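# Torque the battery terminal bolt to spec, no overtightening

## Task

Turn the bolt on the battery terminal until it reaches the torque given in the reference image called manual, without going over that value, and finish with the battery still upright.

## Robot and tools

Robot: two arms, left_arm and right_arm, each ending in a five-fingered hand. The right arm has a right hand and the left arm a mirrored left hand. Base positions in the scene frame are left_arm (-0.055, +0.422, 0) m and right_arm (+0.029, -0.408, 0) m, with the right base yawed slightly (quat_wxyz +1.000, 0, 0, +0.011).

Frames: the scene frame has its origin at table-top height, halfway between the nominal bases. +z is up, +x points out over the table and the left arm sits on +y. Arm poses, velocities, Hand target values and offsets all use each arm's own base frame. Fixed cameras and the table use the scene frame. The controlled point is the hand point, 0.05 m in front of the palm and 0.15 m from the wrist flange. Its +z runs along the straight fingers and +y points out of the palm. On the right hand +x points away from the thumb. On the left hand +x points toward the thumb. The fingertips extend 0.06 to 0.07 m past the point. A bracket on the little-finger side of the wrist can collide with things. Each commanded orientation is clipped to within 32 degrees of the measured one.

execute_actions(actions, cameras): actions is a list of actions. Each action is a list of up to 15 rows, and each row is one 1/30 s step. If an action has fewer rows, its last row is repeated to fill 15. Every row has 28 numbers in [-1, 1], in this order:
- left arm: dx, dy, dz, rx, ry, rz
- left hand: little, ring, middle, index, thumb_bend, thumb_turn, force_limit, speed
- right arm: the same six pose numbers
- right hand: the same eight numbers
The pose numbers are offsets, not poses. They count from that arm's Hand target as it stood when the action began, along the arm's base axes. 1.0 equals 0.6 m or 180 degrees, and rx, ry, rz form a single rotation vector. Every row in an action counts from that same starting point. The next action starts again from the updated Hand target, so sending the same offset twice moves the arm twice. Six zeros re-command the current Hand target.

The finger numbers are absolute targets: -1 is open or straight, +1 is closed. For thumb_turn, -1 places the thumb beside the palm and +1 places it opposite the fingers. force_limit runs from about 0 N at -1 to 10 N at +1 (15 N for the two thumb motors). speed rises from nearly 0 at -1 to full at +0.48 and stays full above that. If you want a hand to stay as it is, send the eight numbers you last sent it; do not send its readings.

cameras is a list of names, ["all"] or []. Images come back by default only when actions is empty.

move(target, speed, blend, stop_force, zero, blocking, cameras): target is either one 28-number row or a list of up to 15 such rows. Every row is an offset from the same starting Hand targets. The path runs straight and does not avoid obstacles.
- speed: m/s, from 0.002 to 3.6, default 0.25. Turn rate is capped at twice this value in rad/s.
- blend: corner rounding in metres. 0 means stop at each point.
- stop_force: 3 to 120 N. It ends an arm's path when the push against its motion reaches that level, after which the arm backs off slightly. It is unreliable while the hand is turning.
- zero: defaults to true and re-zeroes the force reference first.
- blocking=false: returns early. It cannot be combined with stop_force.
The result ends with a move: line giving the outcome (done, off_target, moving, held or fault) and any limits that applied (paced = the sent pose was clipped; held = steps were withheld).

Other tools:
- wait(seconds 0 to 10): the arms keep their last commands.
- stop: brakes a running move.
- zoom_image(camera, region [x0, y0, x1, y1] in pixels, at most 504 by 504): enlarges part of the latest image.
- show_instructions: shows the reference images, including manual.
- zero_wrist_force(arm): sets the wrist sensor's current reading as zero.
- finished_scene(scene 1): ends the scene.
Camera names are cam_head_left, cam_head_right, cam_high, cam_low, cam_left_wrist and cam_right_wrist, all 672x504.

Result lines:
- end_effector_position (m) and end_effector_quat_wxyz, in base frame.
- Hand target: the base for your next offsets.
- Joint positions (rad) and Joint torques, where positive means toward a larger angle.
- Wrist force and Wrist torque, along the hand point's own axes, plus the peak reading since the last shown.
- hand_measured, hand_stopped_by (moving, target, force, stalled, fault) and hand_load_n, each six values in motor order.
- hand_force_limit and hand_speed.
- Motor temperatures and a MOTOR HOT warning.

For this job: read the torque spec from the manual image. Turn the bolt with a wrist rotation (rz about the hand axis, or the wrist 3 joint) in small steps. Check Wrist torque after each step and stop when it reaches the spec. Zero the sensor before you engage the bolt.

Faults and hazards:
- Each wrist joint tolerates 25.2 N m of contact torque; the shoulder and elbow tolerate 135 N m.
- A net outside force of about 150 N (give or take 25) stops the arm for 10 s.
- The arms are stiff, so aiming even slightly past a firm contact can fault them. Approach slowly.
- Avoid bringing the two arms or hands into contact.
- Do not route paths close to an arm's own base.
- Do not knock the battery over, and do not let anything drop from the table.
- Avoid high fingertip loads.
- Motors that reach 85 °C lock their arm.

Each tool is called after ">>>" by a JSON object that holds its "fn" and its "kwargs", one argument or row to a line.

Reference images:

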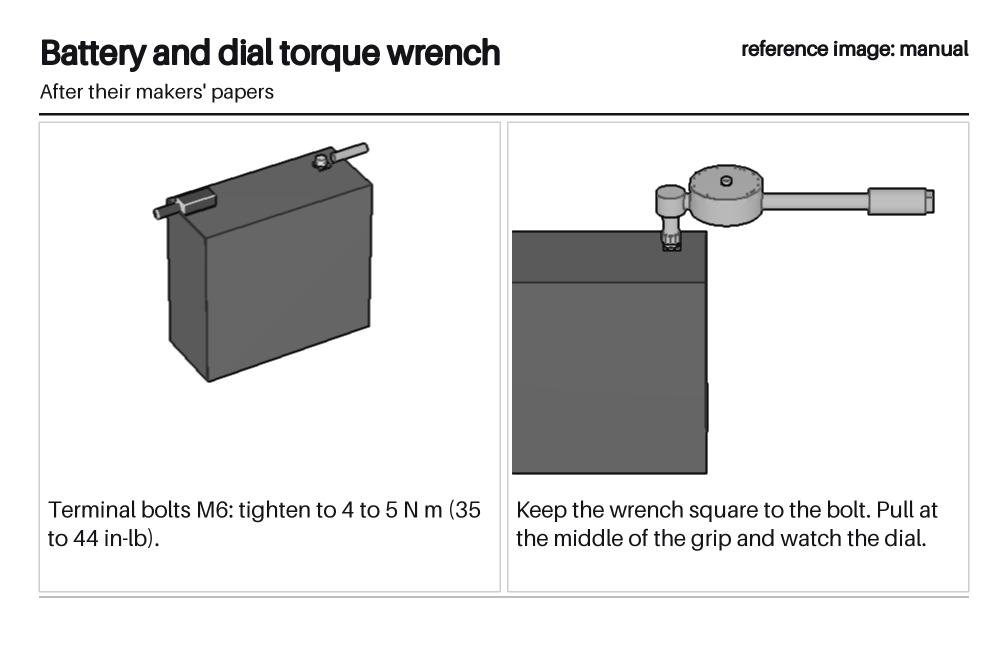

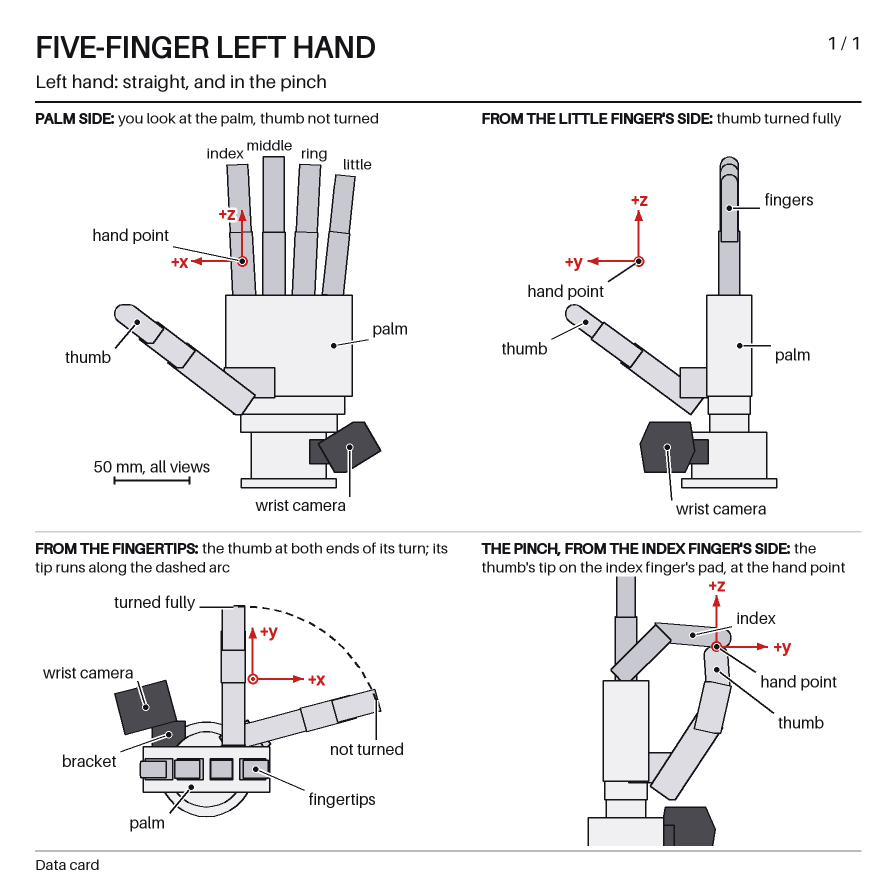

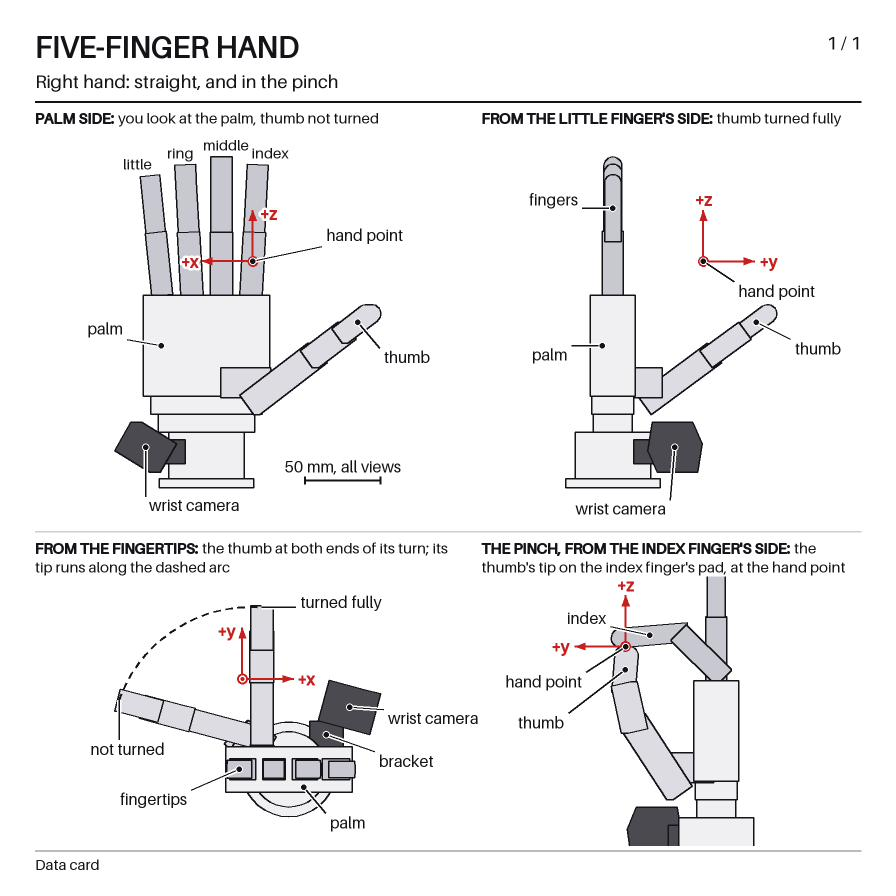

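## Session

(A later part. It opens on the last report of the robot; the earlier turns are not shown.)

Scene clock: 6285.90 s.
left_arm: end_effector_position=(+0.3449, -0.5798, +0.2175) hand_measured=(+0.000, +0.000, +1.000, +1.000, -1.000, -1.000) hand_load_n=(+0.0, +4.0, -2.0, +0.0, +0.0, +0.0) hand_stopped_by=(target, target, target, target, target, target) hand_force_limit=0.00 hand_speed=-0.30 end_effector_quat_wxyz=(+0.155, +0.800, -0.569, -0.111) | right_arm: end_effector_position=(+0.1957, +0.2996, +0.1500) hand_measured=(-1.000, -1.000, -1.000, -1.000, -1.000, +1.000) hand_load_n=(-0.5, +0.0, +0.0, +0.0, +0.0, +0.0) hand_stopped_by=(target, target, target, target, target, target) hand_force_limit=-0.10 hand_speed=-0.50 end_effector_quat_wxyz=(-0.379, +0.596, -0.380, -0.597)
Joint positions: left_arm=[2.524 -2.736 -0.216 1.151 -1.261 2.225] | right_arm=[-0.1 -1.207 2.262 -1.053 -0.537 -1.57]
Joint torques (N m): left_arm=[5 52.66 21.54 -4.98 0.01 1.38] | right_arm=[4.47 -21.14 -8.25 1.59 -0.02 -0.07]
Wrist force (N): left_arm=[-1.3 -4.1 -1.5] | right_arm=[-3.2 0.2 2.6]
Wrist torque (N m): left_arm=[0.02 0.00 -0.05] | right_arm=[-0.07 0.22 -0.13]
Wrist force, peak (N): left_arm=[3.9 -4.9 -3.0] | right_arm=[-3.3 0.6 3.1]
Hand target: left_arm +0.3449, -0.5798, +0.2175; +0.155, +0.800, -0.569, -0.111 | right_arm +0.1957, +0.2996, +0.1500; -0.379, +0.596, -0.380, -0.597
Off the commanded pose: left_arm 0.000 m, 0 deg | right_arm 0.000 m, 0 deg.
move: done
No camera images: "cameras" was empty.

>>> {"fn": "wait", "kwargs": {
  "seconds": 0.1,
  "cameras": ["cam_head_right"]
}}

>>> {"fn": "zoom_image", "kwargs": {
  "camera": "cam_head_right",
  "region": [294, 451, 320, 477]
}}

Scene clock: 6289.40 s.
left_arm: end_effector_position=(+0.3449, -0.5798, +0.2175) hand_measured=(+0.000, +0.000, +1.000, +1.000, -1.000, -1.000) hand_load_n=(+0.0, +4.0, -2.0, +0.0, +0.0, +0.0) hand_stopped_by=(target, target, target, target, target, target) hand_force_limit=0.00 hand_speed=-0.30 end_effector_quat_wxyz=(+0.155, +0.800, -0.569, -0.111) | right_arm: end_effector_position=(+0.1957, +0.2996, +0.1500) hand_measured=(-1.000, -1.000, -1.000, -1.000, -1.000, +1.000) hand_load_n=(+0.0, +0.0, +0.0, +0.0, +0.0, +0.0) hand_stopped_by=(target, target, target, target, target, target) hand_force_limit=-0.10 hand_speed=-0.50 end_effector_quat_wxyz=(-0.379, +0.596, -0.380, -0.597)
Joint positions: left_arm=[2.524 -2.736 -0.216 1.151 -1.261 2.225] | right_arm=[-0.1 -1.207 2.262 -1.053 -0.537 -1.57]
Joint torques (N m): left_arm=[-15.08 64.34 12.36 -0.3 1.68 -0.79] | right_arm=[4.58 -20.24 -8.21 1.56 -0.09 -0.14]
Wrist force (N): left_arm=[-1.2 -4.2 -1.7] | right_arm=[-2.9 0.0 2.6]
Wrist torque (N m): left_arm=[0.00 0.01 -0.04] | right_arm=[-0.10 0.18 -0.12]
Wrist force, peak (N): left_arm=[-1.5 -4.6 -1.1] | right_arm=[-3.3 0.1 3.0]
Hand target: left_arm +0.3449, -0.5798, +0.2175; +0.155, +0.800, -0.569, -0.111 | right_arm +0.1957, +0.2996, +0.1500; -0.379, +0.596, -0.380, -0.597
Off the commanded pose: left_arm 0.000 m, 0 deg | right_arm 0.000 m, 0 deg.
wait: 0.10 s; at rest from the start
Images, in order (width x height): cam_head_right 672x504.

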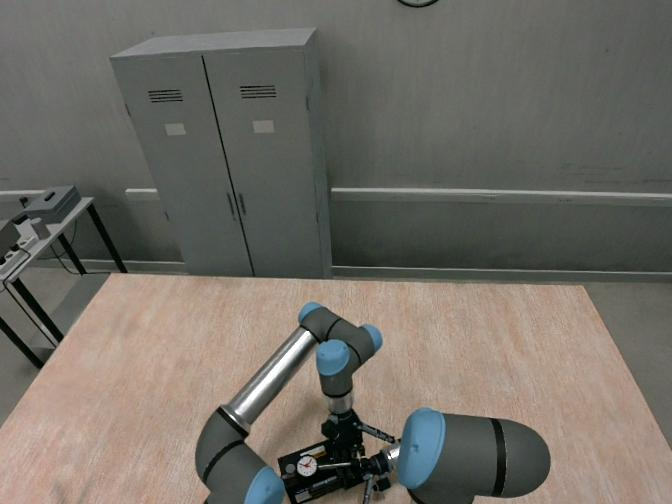

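Scaled by 19.385.

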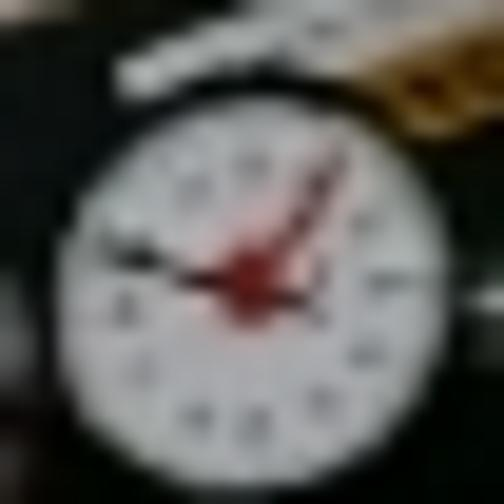

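>>> {"fn": "move", "kwargs": {
  "target": [0.0060, 0.0012, -0.0007, 0, 0, 0, 0, 0, 1, 1, -1, -1, 0, -0.3, 0, 0, 0, 0, 0, 0, -1, -1, -1, -1, -1, 1, -0.1, -0.5],
  "speed": 0.01,
  "cameras": ["cam_head_right"]
}}

>>> {"fn": "zoom_image", "kwargs": {
  "camera": "cam_head_right",
  "region": [294, 451, 320, 477]
}}

Scene clock: 6295.00 s.
left_arm: end_effector_position=(+0.3486, -0.5791, +0.2171) hand_measured=(+0.000, +0.000, +1.000, +1.000, -1.000, -1.000) hand_load_n=(+0.0, +4.5, -1.0, +0.0, +0.0, +0.0) hand_stopped_by=(target, target, target, target, target, target) hand_force_limit=0.00 hand_speed=-0.30 end_effector_quat_wxyz=(+0.155, +0.800, -0.569, -0.111) | right_arm: end_effector_position=(+0.1957, +0.2996, +0.1500) hand_measured=(-1.000, -1.000, -1.000, -1.000, -1.000, +1.000) hand_load_n=(+0.0, +0.0, +0.0, +0.0, +0.0, +0.0) hand_stopped_by=(target, target, target, target, target, target) hand_force_limit=-0.10 hand_speed=-0.50 end_effector_quat_wxyz=(-0.379, +0.596, -0.380, -0.597)
Joint positions: left_arm=[2.528 -2.758 -0.172 1.128 -1.262 2.229] | right_arm=[-0.1 -1.207 2.262 -1.053 -0.537 -1.57]
Joint torques (N m): left_arm=[-1.37 54.44 20.14 -3.59 1.49 0.54] | right_arm=[4.67 -19.97 -8.42 1.47 -0.01 -0.02]
Wrist force (N): left_arm=[-11.2 -4.5 1.5] | right_arm=[-3.1 -0.1 2.9]
Wrist torque (N m): left_arm=[-0.07 0.14 -0.26] | right_arm=[-0.14 0.20 -0.14]
Wrist force, peak (N): left_arm=[-11.3 -4.4 1.1] | right_arm=[-3.4 -0.2 2.6]
Hand target: left_arm +0.3485, -0.5791, +0.2171; +0.155, +0.800, -0.569, -0.111 | right_arm +0.1957, +0.2996, +0.1500; -0.379, +0.596, -0.380, -0.597
Off the commanded pose: left_arm 0.000 m, 0 deg | right_arm 0.000 m, 0 deg.
move: done
Images, in order (width x height): cam_head_right 672x504.

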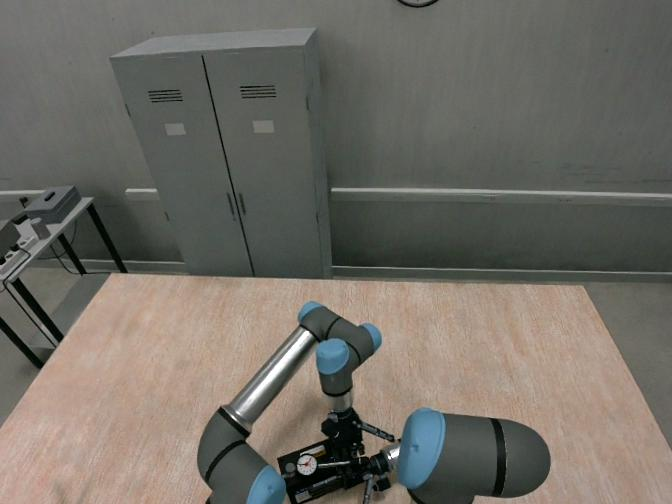

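Scaled by 19.385.

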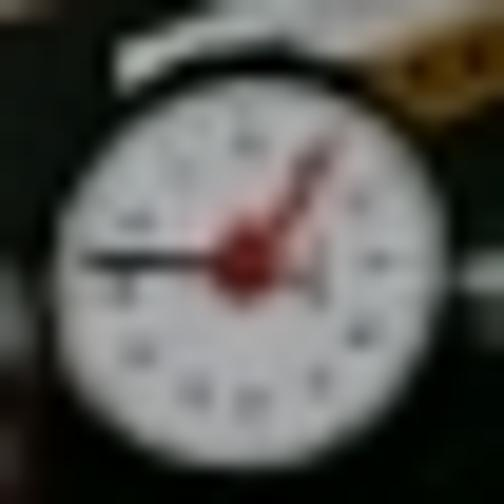

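>>> {"fn": "move", "kwargs": {
  "target": [-0.0004, 0.0018, 0, 0, 0, 0, 0, 0, 1, 1, -1, -1, 0, -0.3, 0, 0, 0, 0, 0, 0, -1, -1, -1, -1, -1, 1, -0.1, -0.5],
  "speed": 0.01,
  "cameras": ["cam_left_wrist"]
}}

Scene clock: 6395.13 s.
left_arm: end_effector_position=(+0.3482, -0.5780, +0.2171) hand_measured=(+0.000, +0.000, +1.000, +1.000, -1.000, -1.000) hand_load_n=(+0.0, +3.0, -1.5, +0.0, +0.5, +0.0) hand_stopped_by=(target, target, target, target, target, target) hand_force_limit=0.00 hand_speed=-0.30 end_effector_quat_wxyz=(+0.155, +0.800, -0.569, -0.111) | right_arm: end_effector_position=(+0.1957, +0.2996, +0.1500) hand_measured=(-1.000, -1.000, -1.000, -1.000, -1.000, +1.000) hand_load_n=(+0.0, +0.0, +0.0, +0.0, +0.0, +0.0) hand_stopped_by=(target, target, target, target, target, target) hand_force_limit=-0.10 hand_speed=-0.50 end_effector_quat_wxyz=(-0.379, +0.596, -0.380, -0.597)
Joint positions: left_arm=[2.529 -2.746 -0.198 1.141 -1.262 2.23] | right_arm=[-0.1 -1.207 2.262 -1.053 -0.537 -1.57]
Joint torques (N m): left_arm=[11.19 62.35 17.51 -2 -0.86 1.33] | right_arm=[4.83 -19.36 -8.23 1.58 -0.06 -0.11]
Wrist force (N): left_arm=[7.8 -2.2 -0.4] | right_arm=[-3.1 0.0 2.6]
Wrist torque (N m): left_arm=[0.05 0.11 0.08] | right_arm=[-0.10 0.20 -0.13]
Wrist force, peak (N): left_arm=[-11.2 -4.6 1.2] | right_arm=[-3.4 0.1 2.8]
Hand target: left_arm +0.3483, -0.5780, +0.2171; +0.155, +0.800, -0.569, -0.111 | right_arm +0.1957, +0.2996, +0.1500; -0.379, +0.596, -0.380, -0.597
Off the commanded pose: left_arm 0.000 m, 0 deg | right_arm 0.000 m, 0 deg.
move: done
Images, in order (width x height): cam_left_wrist 672x504.

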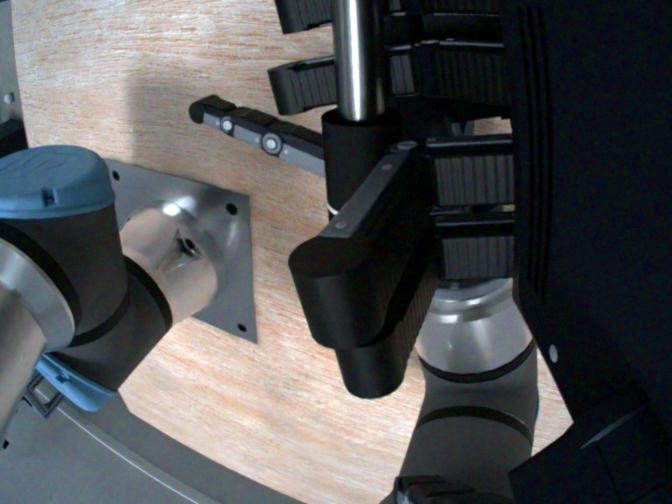

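>>> {"fn": "move", "kwargs": {
  "target": [0.0002, -0.0007, 0, 0, 0, 0, 0, 0, 1, 1, -1, -1, 0, -0.3, -0.0227, -0.0105, 0, 0, 0, 0, -1, -1, -1, -1, -1, 1, -0.1, -0.5],
  "speed": 0.01,
  "cameras": ["cam_head_right"]
}}

>>> {"fn": "zoom_image", "kwargs": {
  "camera": "cam_head_right",
  "region": [270, 420, 390, 504]
}}

Scene clock: 6403.50 s.
left_arm: end_effector_position=(+0.3484, -0.5784, +0.2171) hand_measured=(+0.000, +0.000, +1.000, +1.000, -1.000, -1.000) hand_load_n=(+0.0, +4.0, -1.5, +0.0, +0.0, +0.0) hand_stopped_by=(target, target, target, target, target, target) hand_force_limit=0.00 hand_speed=-0.30 end_effector_quat_wxyz=(+0.155, +0.800, -0.569, -0.111) | right_arm: end_effector_position=(+0.1820, +0.2932, +0.1500) hand_measured=(-1.000, -1.000, -1.000, -1.000, -1.000, +1.000) hand_load_n=(+0.0, +0.0, +0.0, +0.0, +0.0, +0.0) hand_stopped_by=(target, target, target, target, target, target) hand_force_limit=-0.10 hand_speed=-0.50 end_effector_quat_wxyz=(-0.379, +0.596, -0.380, -0.597)
Joint positions: left_arm=[2.528 -2.751 -0.188 1.136 -1.262 2.23] | right_arm=[-0.123 -1.231 2.305 -1.072 -0.56 -1.57]
Joint torques (N m): left_arm=[-16.17 50.41 24.5 -4.85 2.2 -2.26] | right_arm=[3.31 -25.74 -11.85 0.6 0.4 1.48]
Wrist force (N): left_arm=[-5.9 -4.3 0.2] | right_arm=[-3.1 -0.1 2.3]
Wrist torque (N m): left_arm=[-0.02 0.09 -0.11] | right_arm=[-0.10 0.21 -0.14]
Wrist force, peak (N): left_arm=[8.0 -2.4 -0.6] | right_arm=[-3.4 -0.1 2.7]
Hand target: left_arm +0.3484, -0.5784, +0.2171; +0.155, +0.800, -0.569, -0.111 | right_arm +0.1820, +0.2933, +0.1500; -0.379, +0.596, -0.380, -0.597
Off the commanded pose: left_arm 0.000 m, 0 deg | right_arm 0.000 m, 0 deg.
move: done
Images, in order (width x height): cam_head_right 672x504.

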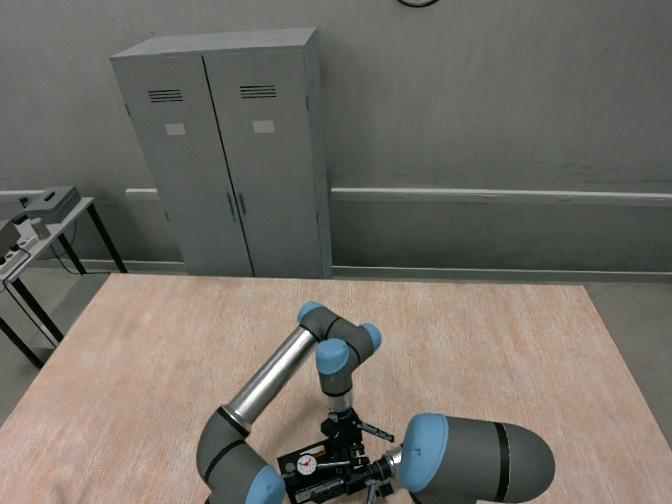

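Scaled by 4.200.

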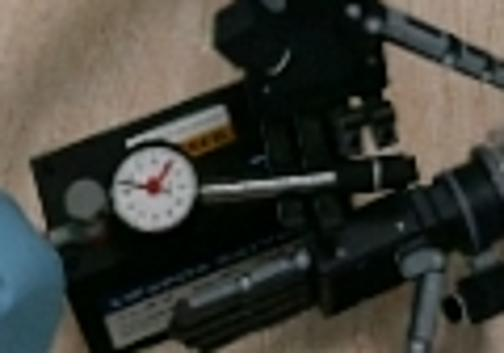

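>>> {"fn": "move", "kwargs": {
  "target": [
    [0, 0, 0, 0, 0, 0, 0, 0, 1, 1, -1, -1, 0, -0.3, -0.08, -0.037, 0, 0, 0, 0, -1, -1, -1, -1, -1, 1, -0.1, -0.5],
    [0, 0, 0, 0, 0, 0, 0, 0, 1, 1, -1, -1, 0, -0.3, -0.12, -0.04, 0.33, 0, 0, 0, -1, -1, -1, -1, -1, 1, -0.1, -0.5]
  ],
  "speed": 0.08,
  "blend": [0.02, 0],
  "cameras": ["cam_head_right", "cam_high"]
}}

Scene clock: 6448.23 s.
left_arm: end_effector_position=(+0.3484, -0.5784, +0.2171) hand_measured=(+0.000, +0.000, +1.000, +1.000, -1.000, -1.000) hand_load_n=(+0.0, +4.0, -1.0, +0.0, +0.0, +0.0) hand_stopped_by=(target, target, target, target, target, target) hand_force_limit=0.00 hand_speed=-0.30 end_effector_quat_wxyz=(+0.155, +0.800, -0.569, -0.111) | right_arm: end_effector_position=(+0.1100, +0.2692, +0.3480) hand_measured=(-1.000, -1.000, -1.000, -1.000, -1.000, +1.000) hand_load_n=(+0.0, +0.0, +0.0, +0.0, -0.5, +0.0) hand_stopped_by=(target, target, target, target, target, target) hand_force_limit=-0.10 hand_speed=-0.50 end_effector_quat_wxyz=(-0.379, +0.596, -0.380, -0.597)
Joint positions: left_arm=[2.528 -2.751 -0.188 1.136 -1.262 2.23] | right_arm=[-0.252 -1.845 2.252 -0.405 -0.689 -1.57]
Joint torques (N m): left_arm=[-15.94 61.94 12.38 -0.32 2.28 -1.42] | right_arm=[2.48 6.12 -13.62 1.78 0.97 -0.37]
Wrist force (N): left_arm=[-5.6 -4.1 0.5] | right_arm=[-3.2 -0.1 2.5]
Wrist torque (N m): left_arm=[0.01 0.04 -0.11] | right_arm=[-0.11 0.24 -0.19]
Wrist force, peak (N): left_arm=[-6.3 -4.7 0.2] | right_arm=[-4.1 -0.2 2.4]
Hand target: left_arm +0.3484, -0.5784, +0.2171; +0.155, +0.800, -0.569, -0.111 | right_arm +0.1100, +0.2693, +0.3480; -0.379, +0.596, -0.380, -0.597
Off the commanded pose: left_arm 0.000 m, 0 deg | right_arm 0.000 m, 0 deg.
move: done
Images, in order (width x height): cam_head_right 672x504, cam_high 672x504.

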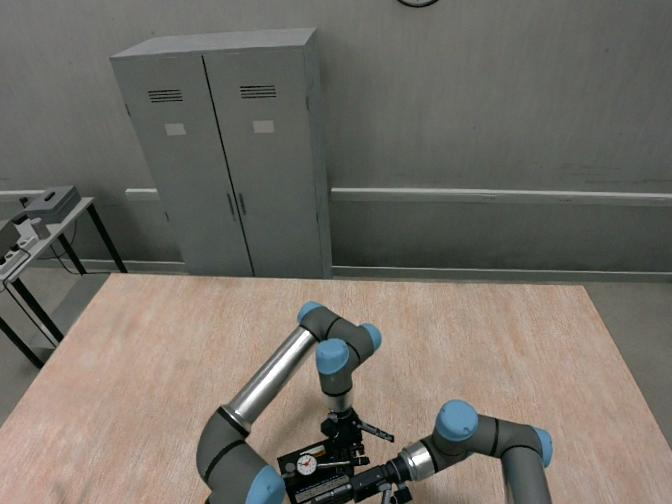

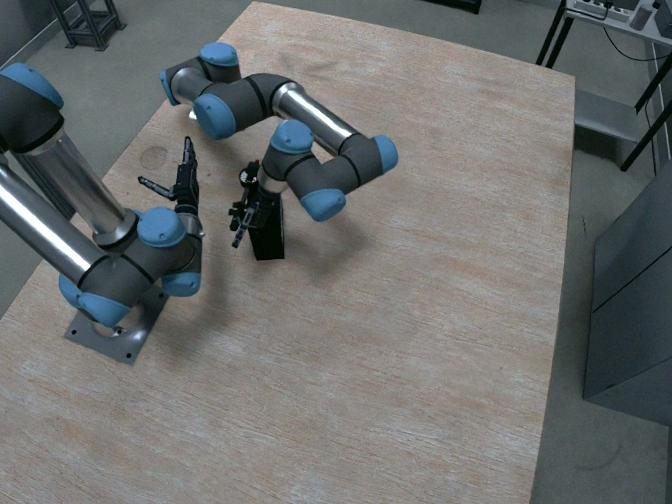

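>>> {"fn": "move", "kwargs": {
  "target": [0, 0, 0, 0, 0, 0, 0, 0, 1, 1, -1, -1, 0, -0.3, 0, 0, 0, -0.4535, -0.211, 0, -1, -1, -1, -1, -1, 1, -0.1, -0.5],
  "speed": 0.2,
  "cameras": ["cam_head_right", "cam_high"]
}}

Scene clock: 6457.47 s.
left_arm: end_effector_position=(+0.3484, -0.5784, +0.2171) hand_measured=(+0.000, +0.000, +1.000, +1.000, -1.000, -1.000) hand_load_n=(+0.0, +3.5, -1.5, +0.5, -0.5, +0.0) hand_stopped_by=(target, target, target, target, target, target) hand_force_limit=0.00 hand_speed=-0.30 end_effector_quat_wxyz=(+0.155, +0.800, -0.569, -0.111) | right_arm: end_effector_position=(+0.1101, +0.2693, +0.3480) hand_measured=(-1.000, -1.000, -1.000, -1.000, -1.000, +1.000) hand_load_n=(+0.0, +0.0, +0.0, +0.0, +0.0, +0.0) hand_stopped_by=(target, target, target, target, target, target) hand_force_limit=-0.10 hand_speed=-0.50 end_effector_quat_wxyz=(+0.001, +0.843, -0.538, -0.001)
Joint positions: left_arm=[2.528 -2.751 -0.188 1.136 -1.262 2.23] | right_arm=[0.553 -2.05 1.9 -1.419 -1.57 0.12]
Joint torques (N m): left_arm=[-14.89 64.44 12.42 -0.48 2.27 -0.28] | right_arm=[5.68 -15.69 -15.47 -3.19 -1.14 0.42]
Wrist force (N): left_arm=[-5.8 -4.3 0.6] | right_arm=[-1.3 0.4 -0.4]
Wrist torque (N m): left_arm=[-0.05 0.08 -0.11] | right_arm=[0.09 0.05 0.02]
Wrist force, peak (N): left_arm=[-6.3 -4.6 0.5] | right_arm=[-3.4 -0.5 2.8]
Hand target: left_arm +0.3484, -0.5784, +0.2171; +0.155, +0.800, -0.569, -0.111 | right_arm +0.1100, +0.2693, +0.3480; +0.001, +0.843, -0.538, -0.001
Off the commanded pose: left_arm 0.000 m, 0 deg | right_arm 0.000 m, 0 deg.
move: done
Images, in order (width x height): cam_head_right 672x504, cam_high 672x504.

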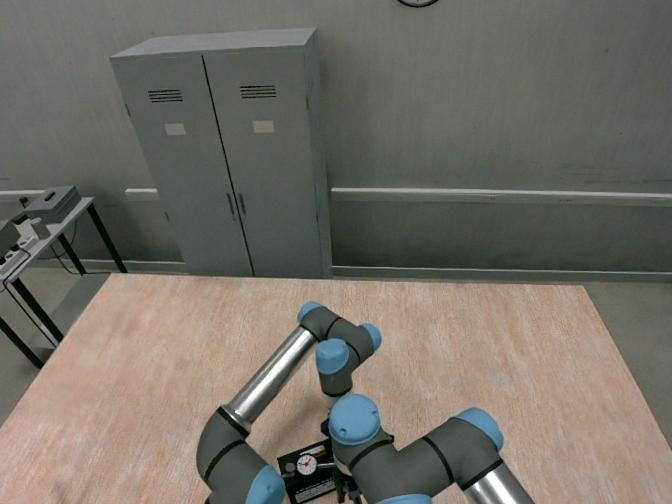

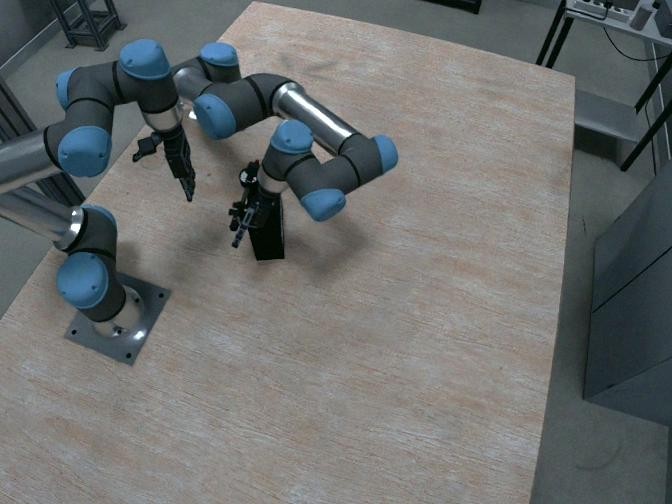

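>>> {"fn": "move", "kwargs": {
  "target": [0, 0, 0, 0, 0, 0, 0, 0, 1, 1, -1, -1, 0, -0.3, 0, 0, 0, 0, 0, 0.46, -1, -1, -1, -1, -1, 1, -0.1, -0.5],
  "speed": 0.3,
  "cameras": []
}}

>>> {"fn": "move", "kwargs": {
  "target": [0, 0, 0, 0, 0, 0, 0, 0, 1, 1, -1, -1, 0, -0.3, 0, 0, 0, 0, 0, 0.46, -1, -1, -1, -1, -1, 1, -0.1, -0.5],
  "speed": 0.3,
  "cameras": ["cam_right_wrist", "cam_high"]
}}

Scene clock: 6477.70 s.
left_arm: end_effector_position=(+0.3484, -0.5784, +0.2171) hand_measured=(+0.000, +0.000, +1.000, +1.000, -1.000, -1.000) hand_load_n=(+0.0, +4.0, -1.5, +0.0, +0.0, +0.0) hand_stopped_by=(target, target, target, target, target, target) hand_force_limit=0.00 hand_speed=-0.30 end_effector_quat_wxyz=(+0.155, +0.800, -0.569, -0.111) | right_arm: end_effector_position=(+0.1100, +0.2692, +0.3480) hand_measured=(-1.000, -1.000, -1.000, -1.000, -1.000, +1.000) hand_load_n=(+0.0, +0.0, +0.0, +0.0, +0.0, +0.0) hand_stopped_by=(target, target, target, target, target, target) hand_force_limit=-0.10 hand_speed=-0.50 end_effector_quat_wxyz=(+0.001, +0.988, +0.153, +0.000)
Joint positions: left_arm=[2.528 -2.751 -0.188 1.136 -1.262 2.23] | right_arm=[0.843 -1.952 1.847 -1.464 -1.572 -1.035]
Joint torques (N m): left_arm=[-14.68 63.06 12.84 -0.57 2.5 0.3] | right_arm=[-8.49 -9.76 -20.75 -1.8 1.5 -0.75]
Wrist force (N): left_arm=[-5.7 -4.7 0.6] | right_arm=[-1.2 0.0 0.1]
Wrist torque (N m): left_arm=[-0.07 0.06 -0.10] | right_arm=[-0.01 0.00 -0.14]
Wrist force, peak (N): left_arm=[-5.9 -4.9 0.4] | right_arm=[-1.6 0.5 -0.4]
Hand target: left_arm +0.3484, -0.5784, +0.2171; +0.155, +0.800, -0.569, -0.111 | right_arm +0.1100, +0.2693, +0.3480; +0.001, +0.988, +0.153, +0.000
Off the commanded pose: left_arm 0.000 m, 0 deg | right_arm 0.000 m, 0 deg.
move: done
No camera images: "cameras" was empty.

Scene clock: 6480.63 s.
left_arm: end_effector_position=(+0.3484, -0.5784, +0.2171) hand_measured=(+0.000, +0.000, +1.000, +1.000, -1.000, -1.000) hand_load_n=(+0.0, +4.0, -1.5, +0.0, +0.0, +0.0) hand_stopped_by=(target, target, target, target, target, target) hand_force_limit=0.00 hand_speed=-0.30 end_effector_quat_wxyz=(+0.155, +0.800, -0.569, -0.111) | right_arm: end_effector_position=(+0.1100, +0.2692, +0.3480) hand_measured=(-1.000, -1.000, -1.000, -1.000, -1.000, +1.000) hand_load_n=(+0.0, +0.0, +0.0, +0.0, +0.0, +0.5) hand_stopped_by=(target, target, target, target, target, target) hand_force_limit=-0.10 hand_speed=-0.50 end_effector_quat_wxyz=(+0.001, +0.640, +0.768, +0.001)
Joint positions: left_arm=[2.528 -2.751 -0.188 1.136 -1.262 2.23] | right_arm=[0.943 -2.128 1.936 -1.38 -1.572 -2.381]
Joint torques (N m): left_arm=[-15.87 62.99 12.47 -0.45 2.44 0.31] | right_arm=[8.19 13.42 -27.21 -3.87 -0.24 -1.17]
Wrist force (N): left_arm=[-5.9 -4.2 0.5] | right_arm=[-1.5 0.7 -0.4]
Wrist torque (N m): left_arm=[-0.04 0.09 -0.12] | right_arm=[0.12 0.04 -0.10]
Wrist force, peak (N): left_arm=[-6.3 -4.5 0.1] | right_arm=[-1.8 0.5 -0.4]
Hand target: left_arm +0.3484, -0.5784, +0.2171; +0.155, +0.800, -0.569, -0.111 | right_arm +0.1100, +0.2693, +0.3480; +0.001, +0.640, +0.768, +0.001
Off the commanded pose: left_arm 0.000 m, 0 deg | right_arm 0.000 m, 0 deg.
move: done
Images, in order (width x height): cam_high 672x504, cam_right_wrist 672x504.

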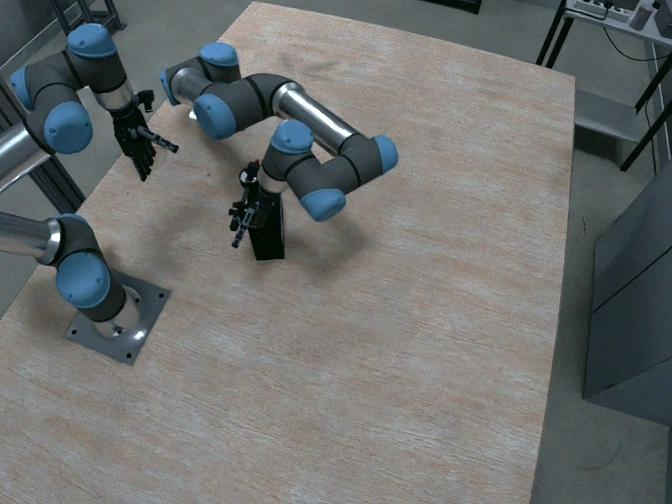

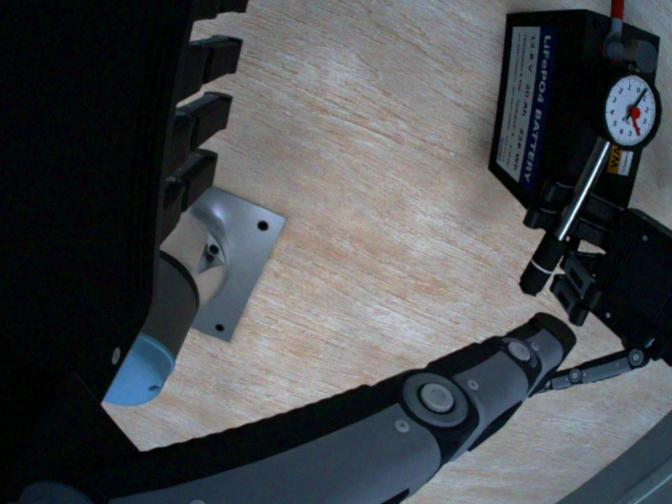

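>>> {"fn": "zoom_image", "kwargs": {
  "camera": "cam_right_wrist",
  "region": [590, 65, 672, 155]
}}

>>> {"fn": "zoom_image", "kwargs": {
  "camera": "cam_right_wrist",
  "region": [472, 0, 672, 300]
}}

Scaled by 5.600 from the camera's 672x504 image, which has a finer 960x720 frame.

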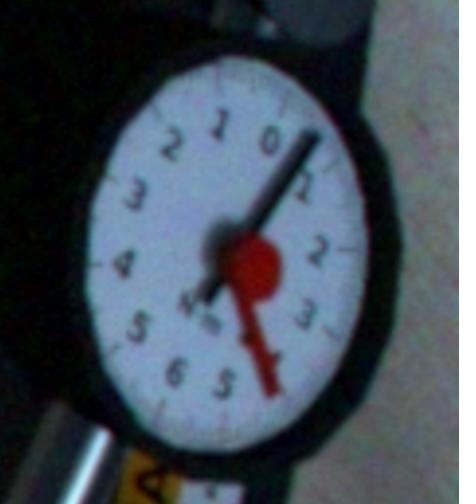

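Scaled by 1.680 from the camera's 672x504 image, which has a finer 960x720 frame.

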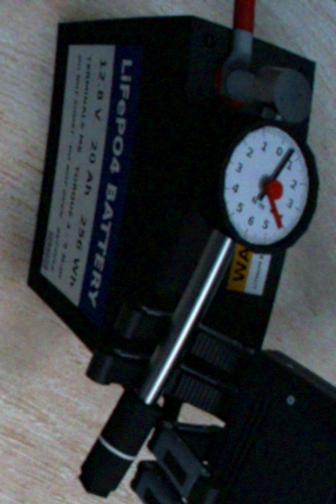

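>>> {"fn": "move", "kwargs": {
  "target": [0, 0, 0, 0, 0, 0, 0, 0, 1, 1, -1, -1, 0, -0.3, 0.0667, 0.1515, -0.08, 0.017, -0.0876, 0, -1, -1, 0.05, -0.02, -1, 1, -0.1, -0.5],
  "speed": 0.12,
  "cameras": ["cam_right_wrist", "cam_head_right"]
}}

>>> {"fn": "zoom_image", "kwargs": {
  "camera": "cam_head_right",
  "region": [250, 400, 390, 504]
}}

Scene clock: 6512.10 s.
left_arm: end_effector_position=(+0.3484, -0.5784, +0.2171) hand_measured=(+0.000, +0.000, +1.000, +1.000, -1.000, -1.000) hand_load_n=(+0.0, +4.0, -1.0, +0.0, +0.0, +0.0) hand_stopped_by=(target, target, target, target, target, target) hand_force_limit=0.00 hand_speed=-0.30 end_effector_quat_wxyz=(+0.155, +0.800, -0.569, -0.111) | right_arm: end_effector_position=(+0.1500, +0.3601, +0.2999) hand_measured=(-1.000, -1.000, +0.050, -0.020, -1.000, +1.000) hand_load_n=(+0.0, +0.0, +0.0, +0.0, +0.0, +0.0) hand_stopped_by=(target, target, target, target, target, target) hand_force_limit=-0.10 hand_speed=-0.50 end_effector_quat_wxyz=(+0.089, +0.633, +0.761, +0.109)
Joint positions: left_arm=[2.528 -2.751 -0.188 1.136 -1.262 2.23] | right_arm=[1.147 -1.917 2.058 -1.877 -1.8 -2.196]
Joint torques (N m): left_arm=[-14.67 64.85 11.15 -0.34 2.16 0.56] | right_arm=[-7.1 -15.01 -27.26 -3.99 -0.48 -1.4]
Wrist force (N): left_arm=[-5.8 -4.5 0.2] | right_arm=[-1.2 1.0 0.2]
Wrist torque (N m): left_arm=[-0.05 0.06 -0.10] | right_arm=[0.09 0.00 -0.02]
Wrist force, peak (N): left_arm=[-6.3 -4.5 0.6] | right_arm=[-2.1 -0.1 -1.0]
Hand target: left_arm +0.3484, -0.5784, +0.2171; +0.155, +0.800, -0.569, -0.111 | right_arm +0.1501, +0.3602, +0.3000; +0.089, +0.634, +0.761, +0.109
Off the commanded pose: left_arm 0.000 m, 0 deg | right_arm 0.000 m, 0 deg.
move: done
Images, in order (width x height): cam_head_right 672x504, cam_right_wrist 672x504.

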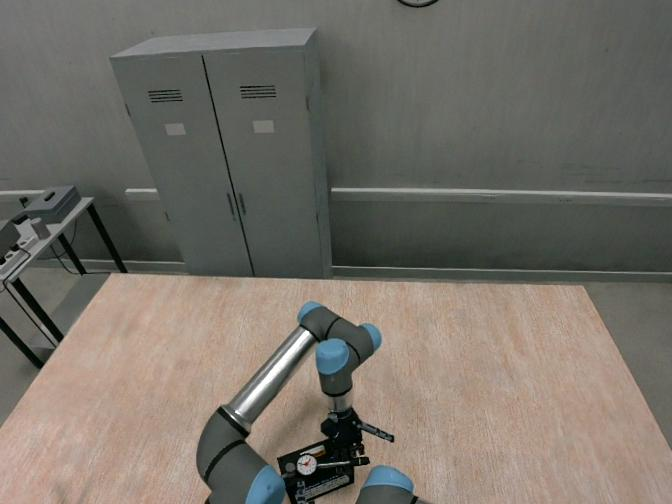

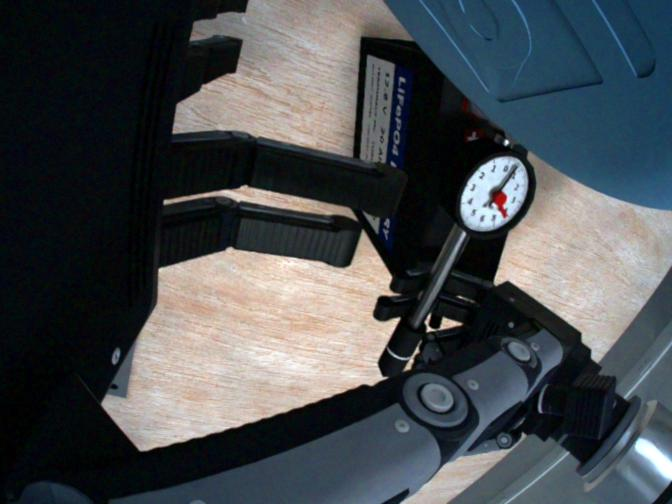

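Scaled by 3.600.

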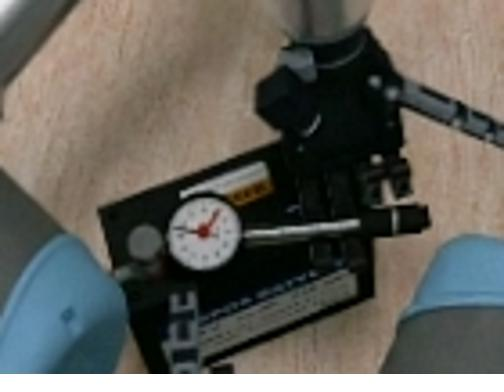

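>>> {"fn": "move", "kwargs": {
  "target": [0, 0, 0, 0, 0, 0, 0, 0, 1, 1, -1, -1, 0, -0.3, 0.0602, 0.0158, -0.0867, 0, 0, 0, -1, -1, 0.05, -0.02, -1, 1, -0.1, -0.5],
  "speed": 0.06,
  "cameras": ["cam_right_wrist", "cam_head_right", "cam_head_left"]
}}

>>> {"fn": "zoom_image", "kwargs": {
  "camera": "cam_head_right",
  "region": [250, 400, 390, 504]
}}

Scene clock: 6526.83 s.
left_arm: end_effector_position=(+0.3484, -0.5784, +0.2171) hand_measured=(+0.000, +0.000, +1.000, +1.000, -1.000, -1.000) hand_load_n=(+0.0, +3.5, -1.5, +0.0, +0.0, +0.0) hand_stopped_by=(target, target, target, target, target, target) hand_force_limit=0.00 hand_speed=-0.30 end_effector_quat_wxyz=(+0.155, +0.800, -0.569, -0.111) | right_arm: end_effector_position=(+0.1678, +0.3647, +0.2743) hand_measured=(-1.000, -1.000, +0.050, -0.020, -1.000, +1.000) hand_load_n=(+0.0, +0.0, +0.0, +0.0, +0.0, +0.0) hand_stopped_by=(target, target, target, target, target, target) hand_force_limit=-0.10 hand_speed=-0.50 end_effector_quat_wxyz=(+0.089, +0.634, +0.761, +0.109)
Joint positions: left_arm=[2.528 -2.751 -0.188 1.136 -1.262 2.23] | right_arm=[1.106 -1.887 2.108 -1.966 -1.793 -2.237]
Joint torques (N m): left_arm=[-14.53 63.63 13.16 -0.44 2.24 0.51] | right_arm=[3.29 -17.37 -27.24 -1.32 0.35 0.31]
Wrist force (N): left_arm=[-5.8 -4.3 0.6] | right_arm=[-1.2 1.5 -0.1]
Wrist torque (N m): left_arm=[-0.04 0.08 -0.11] | right_arm=[0.19 0.03 0.04]
Wrist force, peak (N): left_arm=[-6.0 -4.8 0.3] | right_arm=[-1.3 2.0 2.2]
Hand target: left_arm +0.3484, -0.5784, +0.2171; +0.155, +0.800, -0.569, -0.111 | right_arm +0.1678, +0.3647, +0.2744; +0.089, +0.634, +0.761, +0.109 (not the last commanded pose)
Off the commanded pose: left_arm 0.000 m, 0 deg | right_arm 0.032 m, 0 deg.
move: held (right_arm; a check stopped the path); limits=held
pose unreachable (right arm): on one or more control steps of this call, first in action 0 (counted from 0), this arm could not follow its commanded pose, so it was not sent that pose on those steps. It may still have moved: this result reports where it is.
cause: moving toward the commanded pose would bring a part of the arm too close to another arm (a part of this arm just beyond joint 6 (wrist 3) and a part of the left arm just beyond its joint 2 (shoulder lift), 10 mm apart when this arm was first held).
Images, in order (width x height): cam_head_left 672x504, cam_head_right 672x504, cam_right_wrist 672x504.

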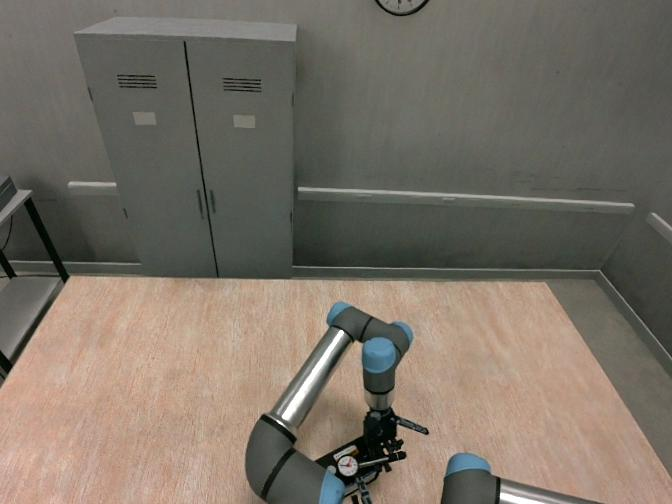

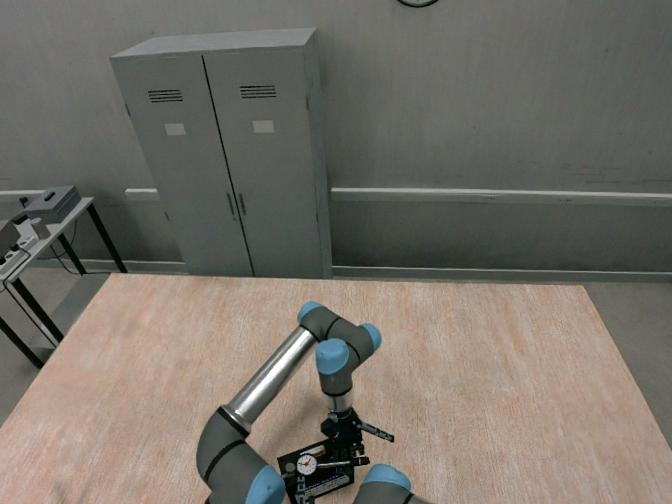

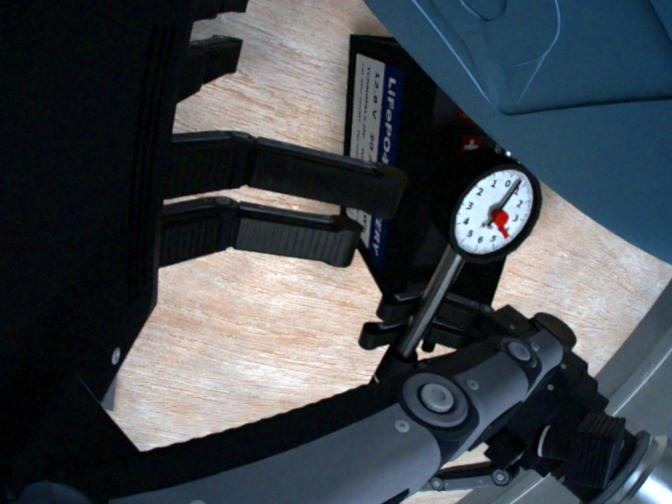

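Scaled by 3.600.

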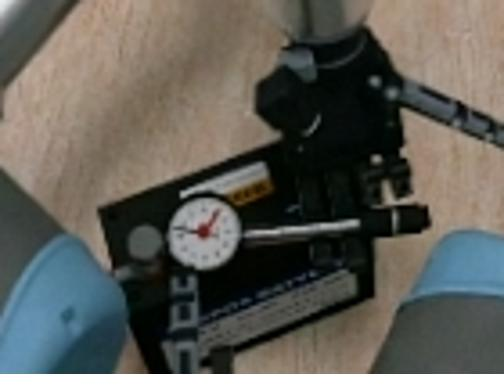

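>>> {"fn": "move", "kwargs": {
  "target": [0, 0, 0, 0, 0, 0, 0, 0, 1, 1, -1, -1, 0, -0.3, -0.0963, -0.108, 0.1427, 0, 0, 0, -1, -1, -1, -1, -1, -1, -0.1, -0.5],
  "speed": 0.12,
  "cameras": ["cam_right_wrist", "cam_left_wrist"]
}}

>>> {"fn": "zoom_image", "kwargs": {
  "camera": "cam_right_wrist",
  "region": [420, 60, 672, 400]
}}

Scene clock: 6669.33 s.
left_arm: end_effector_position=(+0.3484, -0.5784, +0.2171) hand_measured=(+0.000, +0.000, +1.000, +1.000, -1.000, -1.000) hand_load_n=(+0.0, +3.5, -1.5, +0.0, -0.5, +0.0) hand_stopped_by=(target, target, target, target, target, target) hand_force_limit=0.00 hand_speed=-0.30 end_effector_quat_wxyz=(+0.155, +0.800, -0.569, -0.111) | right_arm: end_effector_position=(+0.1100, +0.2999, +0.3600) hand_measured=(-1.000, -1.000, -1.000, -1.000, -1.000, -1.000) hand_load_n=(+0.0, +0.0, +0.0, +0.0, +0.0, +0.0) hand_stopped_by=(target, target, target, target, target, target) hand_force_limit=-0.10 hand_speed=-0.50 end_effector_quat_wxyz=(+0.089, +0.634, +0.761, +0.109)
Joint positions: left_arm=[2.528 -2.751 -0.188 1.136 -1.262 2.23] | right_arm=[1.19 -2.093 1.998 -1.631 -1.807 -2.152]
Joint torques (N m): left_arm=[-15.06 63.75 13.17 -0.46 2.21 0.35] | right_arm=[-8.15 11.89 -23.54 -1.6 0.65 -1.5]
Wrist force (N): left_arm=[-6.0 -4.5 0.2] | right_arm=[-1.1 1.3 0.1]
Wrist torque (N m): left_arm=[-0.06 0.10 -0.12] | right_arm=[0.12 0.00 -0.03]
Wrist force, peak (N): left_arm=[-6.2 -4.8 0.9] | right_arm=[-0.8 2.0 1.1]
Hand target: left_arm +0.3484, -0.5784, +0.2171; +0.155, +0.800, -0.569, -0.111 | right_arm +0.1100, +0.2999, +0.3600; +0.089, +0.634, +0.761, +0.109
Off the commanded pose: left_arm 0.000 m, 0 deg | right_arm 0.000 m, 0 deg.
move: done
Images, in order (width x height): cam_left_wrist 672x504, cam_right_wrist 672x504.

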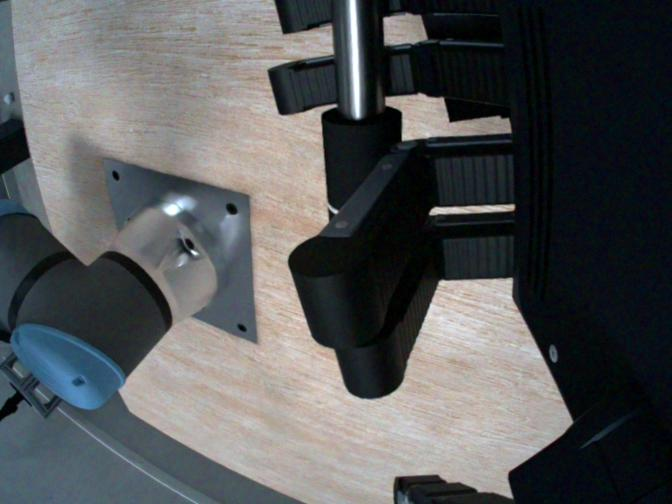

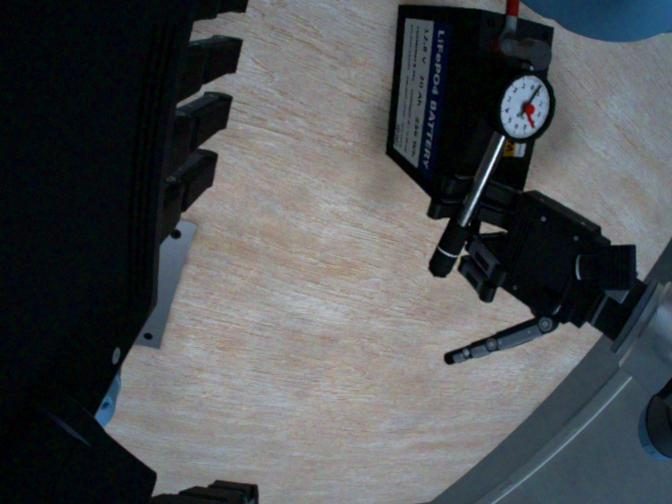

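Scaled by 1.482 from the camera's 672x504 image, which has a finer 960x720 frame.

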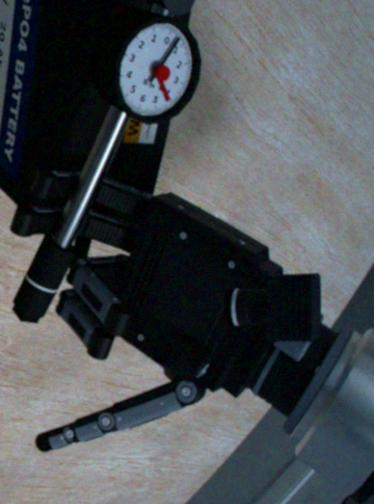

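>>> {"fn": "move", "kwargs": {
  "target": [0, 0, 0, 0, 0, 0, 0, 0, 1, 1, -1, 1, -0.3, -0.3, 0, 0, 0, 0, 0, 0, -1, -1, -1, -1, -1, -1, -0.1, -0.5],
  "speed": 0.02,
  "cameras": ["cam_right_wrist", "cam_left_wrist"]
}}

>>> {"fn": "zoom_image", "kwargs": {
  "camera": "cam_right_wrist",
  "region": [420, 60, 672, 400]
}}

Scene clock: 6680.03 s.
left_arm: end_effector_position=(+0.3484, -0.5784, +0.2171) hand_measured=(+0.000, +0.000, +1.000, +1.000, -1.000, +1.000) hand_load_n=(+0.0, +3.5, -1.5, +0.0, +0.0, +0.0) hand_stopped_by=(target, target, target, target, target, target) hand_force_limit=-0.30 hand_speed=-0.30 end_effector_quat_wxyz=(+0.155, +0.800, -0.569, -0.111) | right_arm: end_effector_position=(+0.1100, +0.2999, +0.3600) hand_measured=(-1.000, -1.000, -1.000, -1.000, -1.000, -1.000) hand_load_n=(+0.0, +0.0, +0.0, +0.0, +0.0, +0.0) hand_stopped_by=(target, target, target, target, target, target) hand_force_limit=-0.10 hand_speed=-0.50 end_effector_quat_wxyz=(+0.089, +0.634, +0.761, +0.109)
Joint positions: left_arm=[2.528 -2.751 -0.188 1.136 -1.262 2.23] | right_arm=[1.19 -2.093 1.998 -1.631 -1.807 -2.152]
Joint torques (N m): left_arm=[-15.09 62.9 12.86 -0.26 2.36 0.38] | right_arm=[-5.9 10.8 -23.82 -3.6 -1.39 -1.62]
Wrist force (N): left_arm=[-5.7 -4.6 0.3] | right_arm=[-1.2 1.1 0.1]
Wrist torque (N m): left_arm=[-0.03 0.09 -0.11] | right_arm=[0.10 0.01 -0.03]
Wrist force, peak (N): left_arm=[-6.2 -4.7 0.5] | right_arm=[-1.3 1.4 0.2]
Hand target: left_arm +0.3484, -0.5784, +0.2171; +0.155, +0.800, -0.569, -0.111 | right_arm +0.1100, +0.2999, +0.3600; +0.089, +0.634, +0.761, +0.109
Off the commanded pose: left_arm 0.000 m, 0 deg | right_arm 0.000 m, 0 deg.
move: done
Images, in order (width x height): cam_left_wrist 672x504, cam_right_wrist 672x504.

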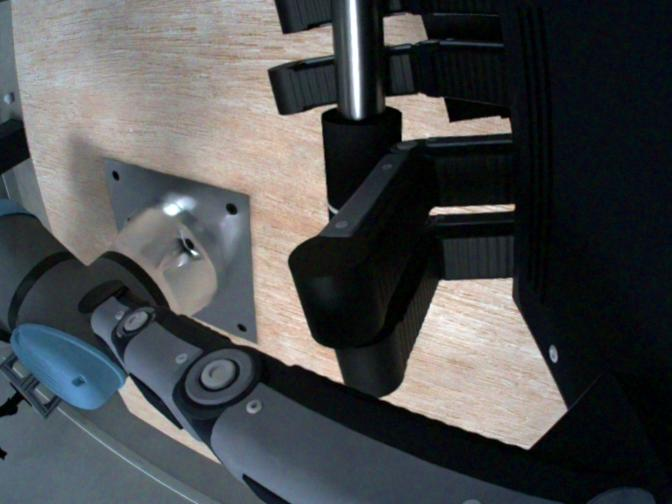

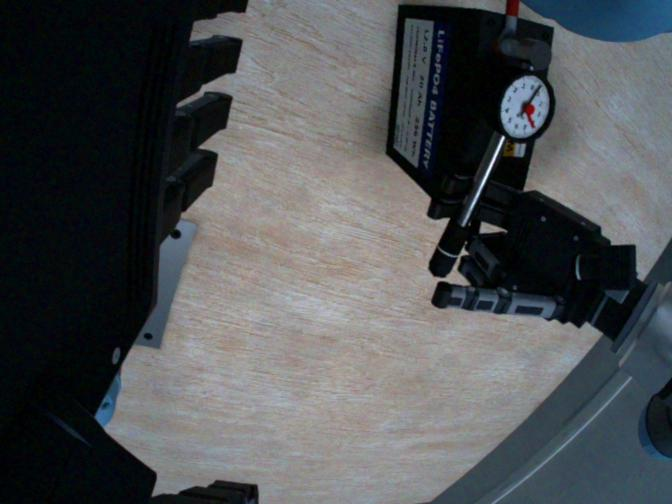

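Scaled by 1.482 from the camera's 672x504 image, which has a finer 960x720 frame.

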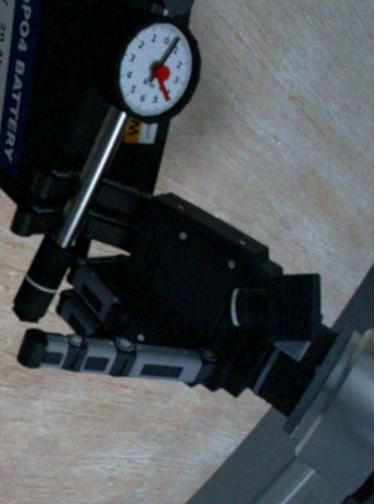

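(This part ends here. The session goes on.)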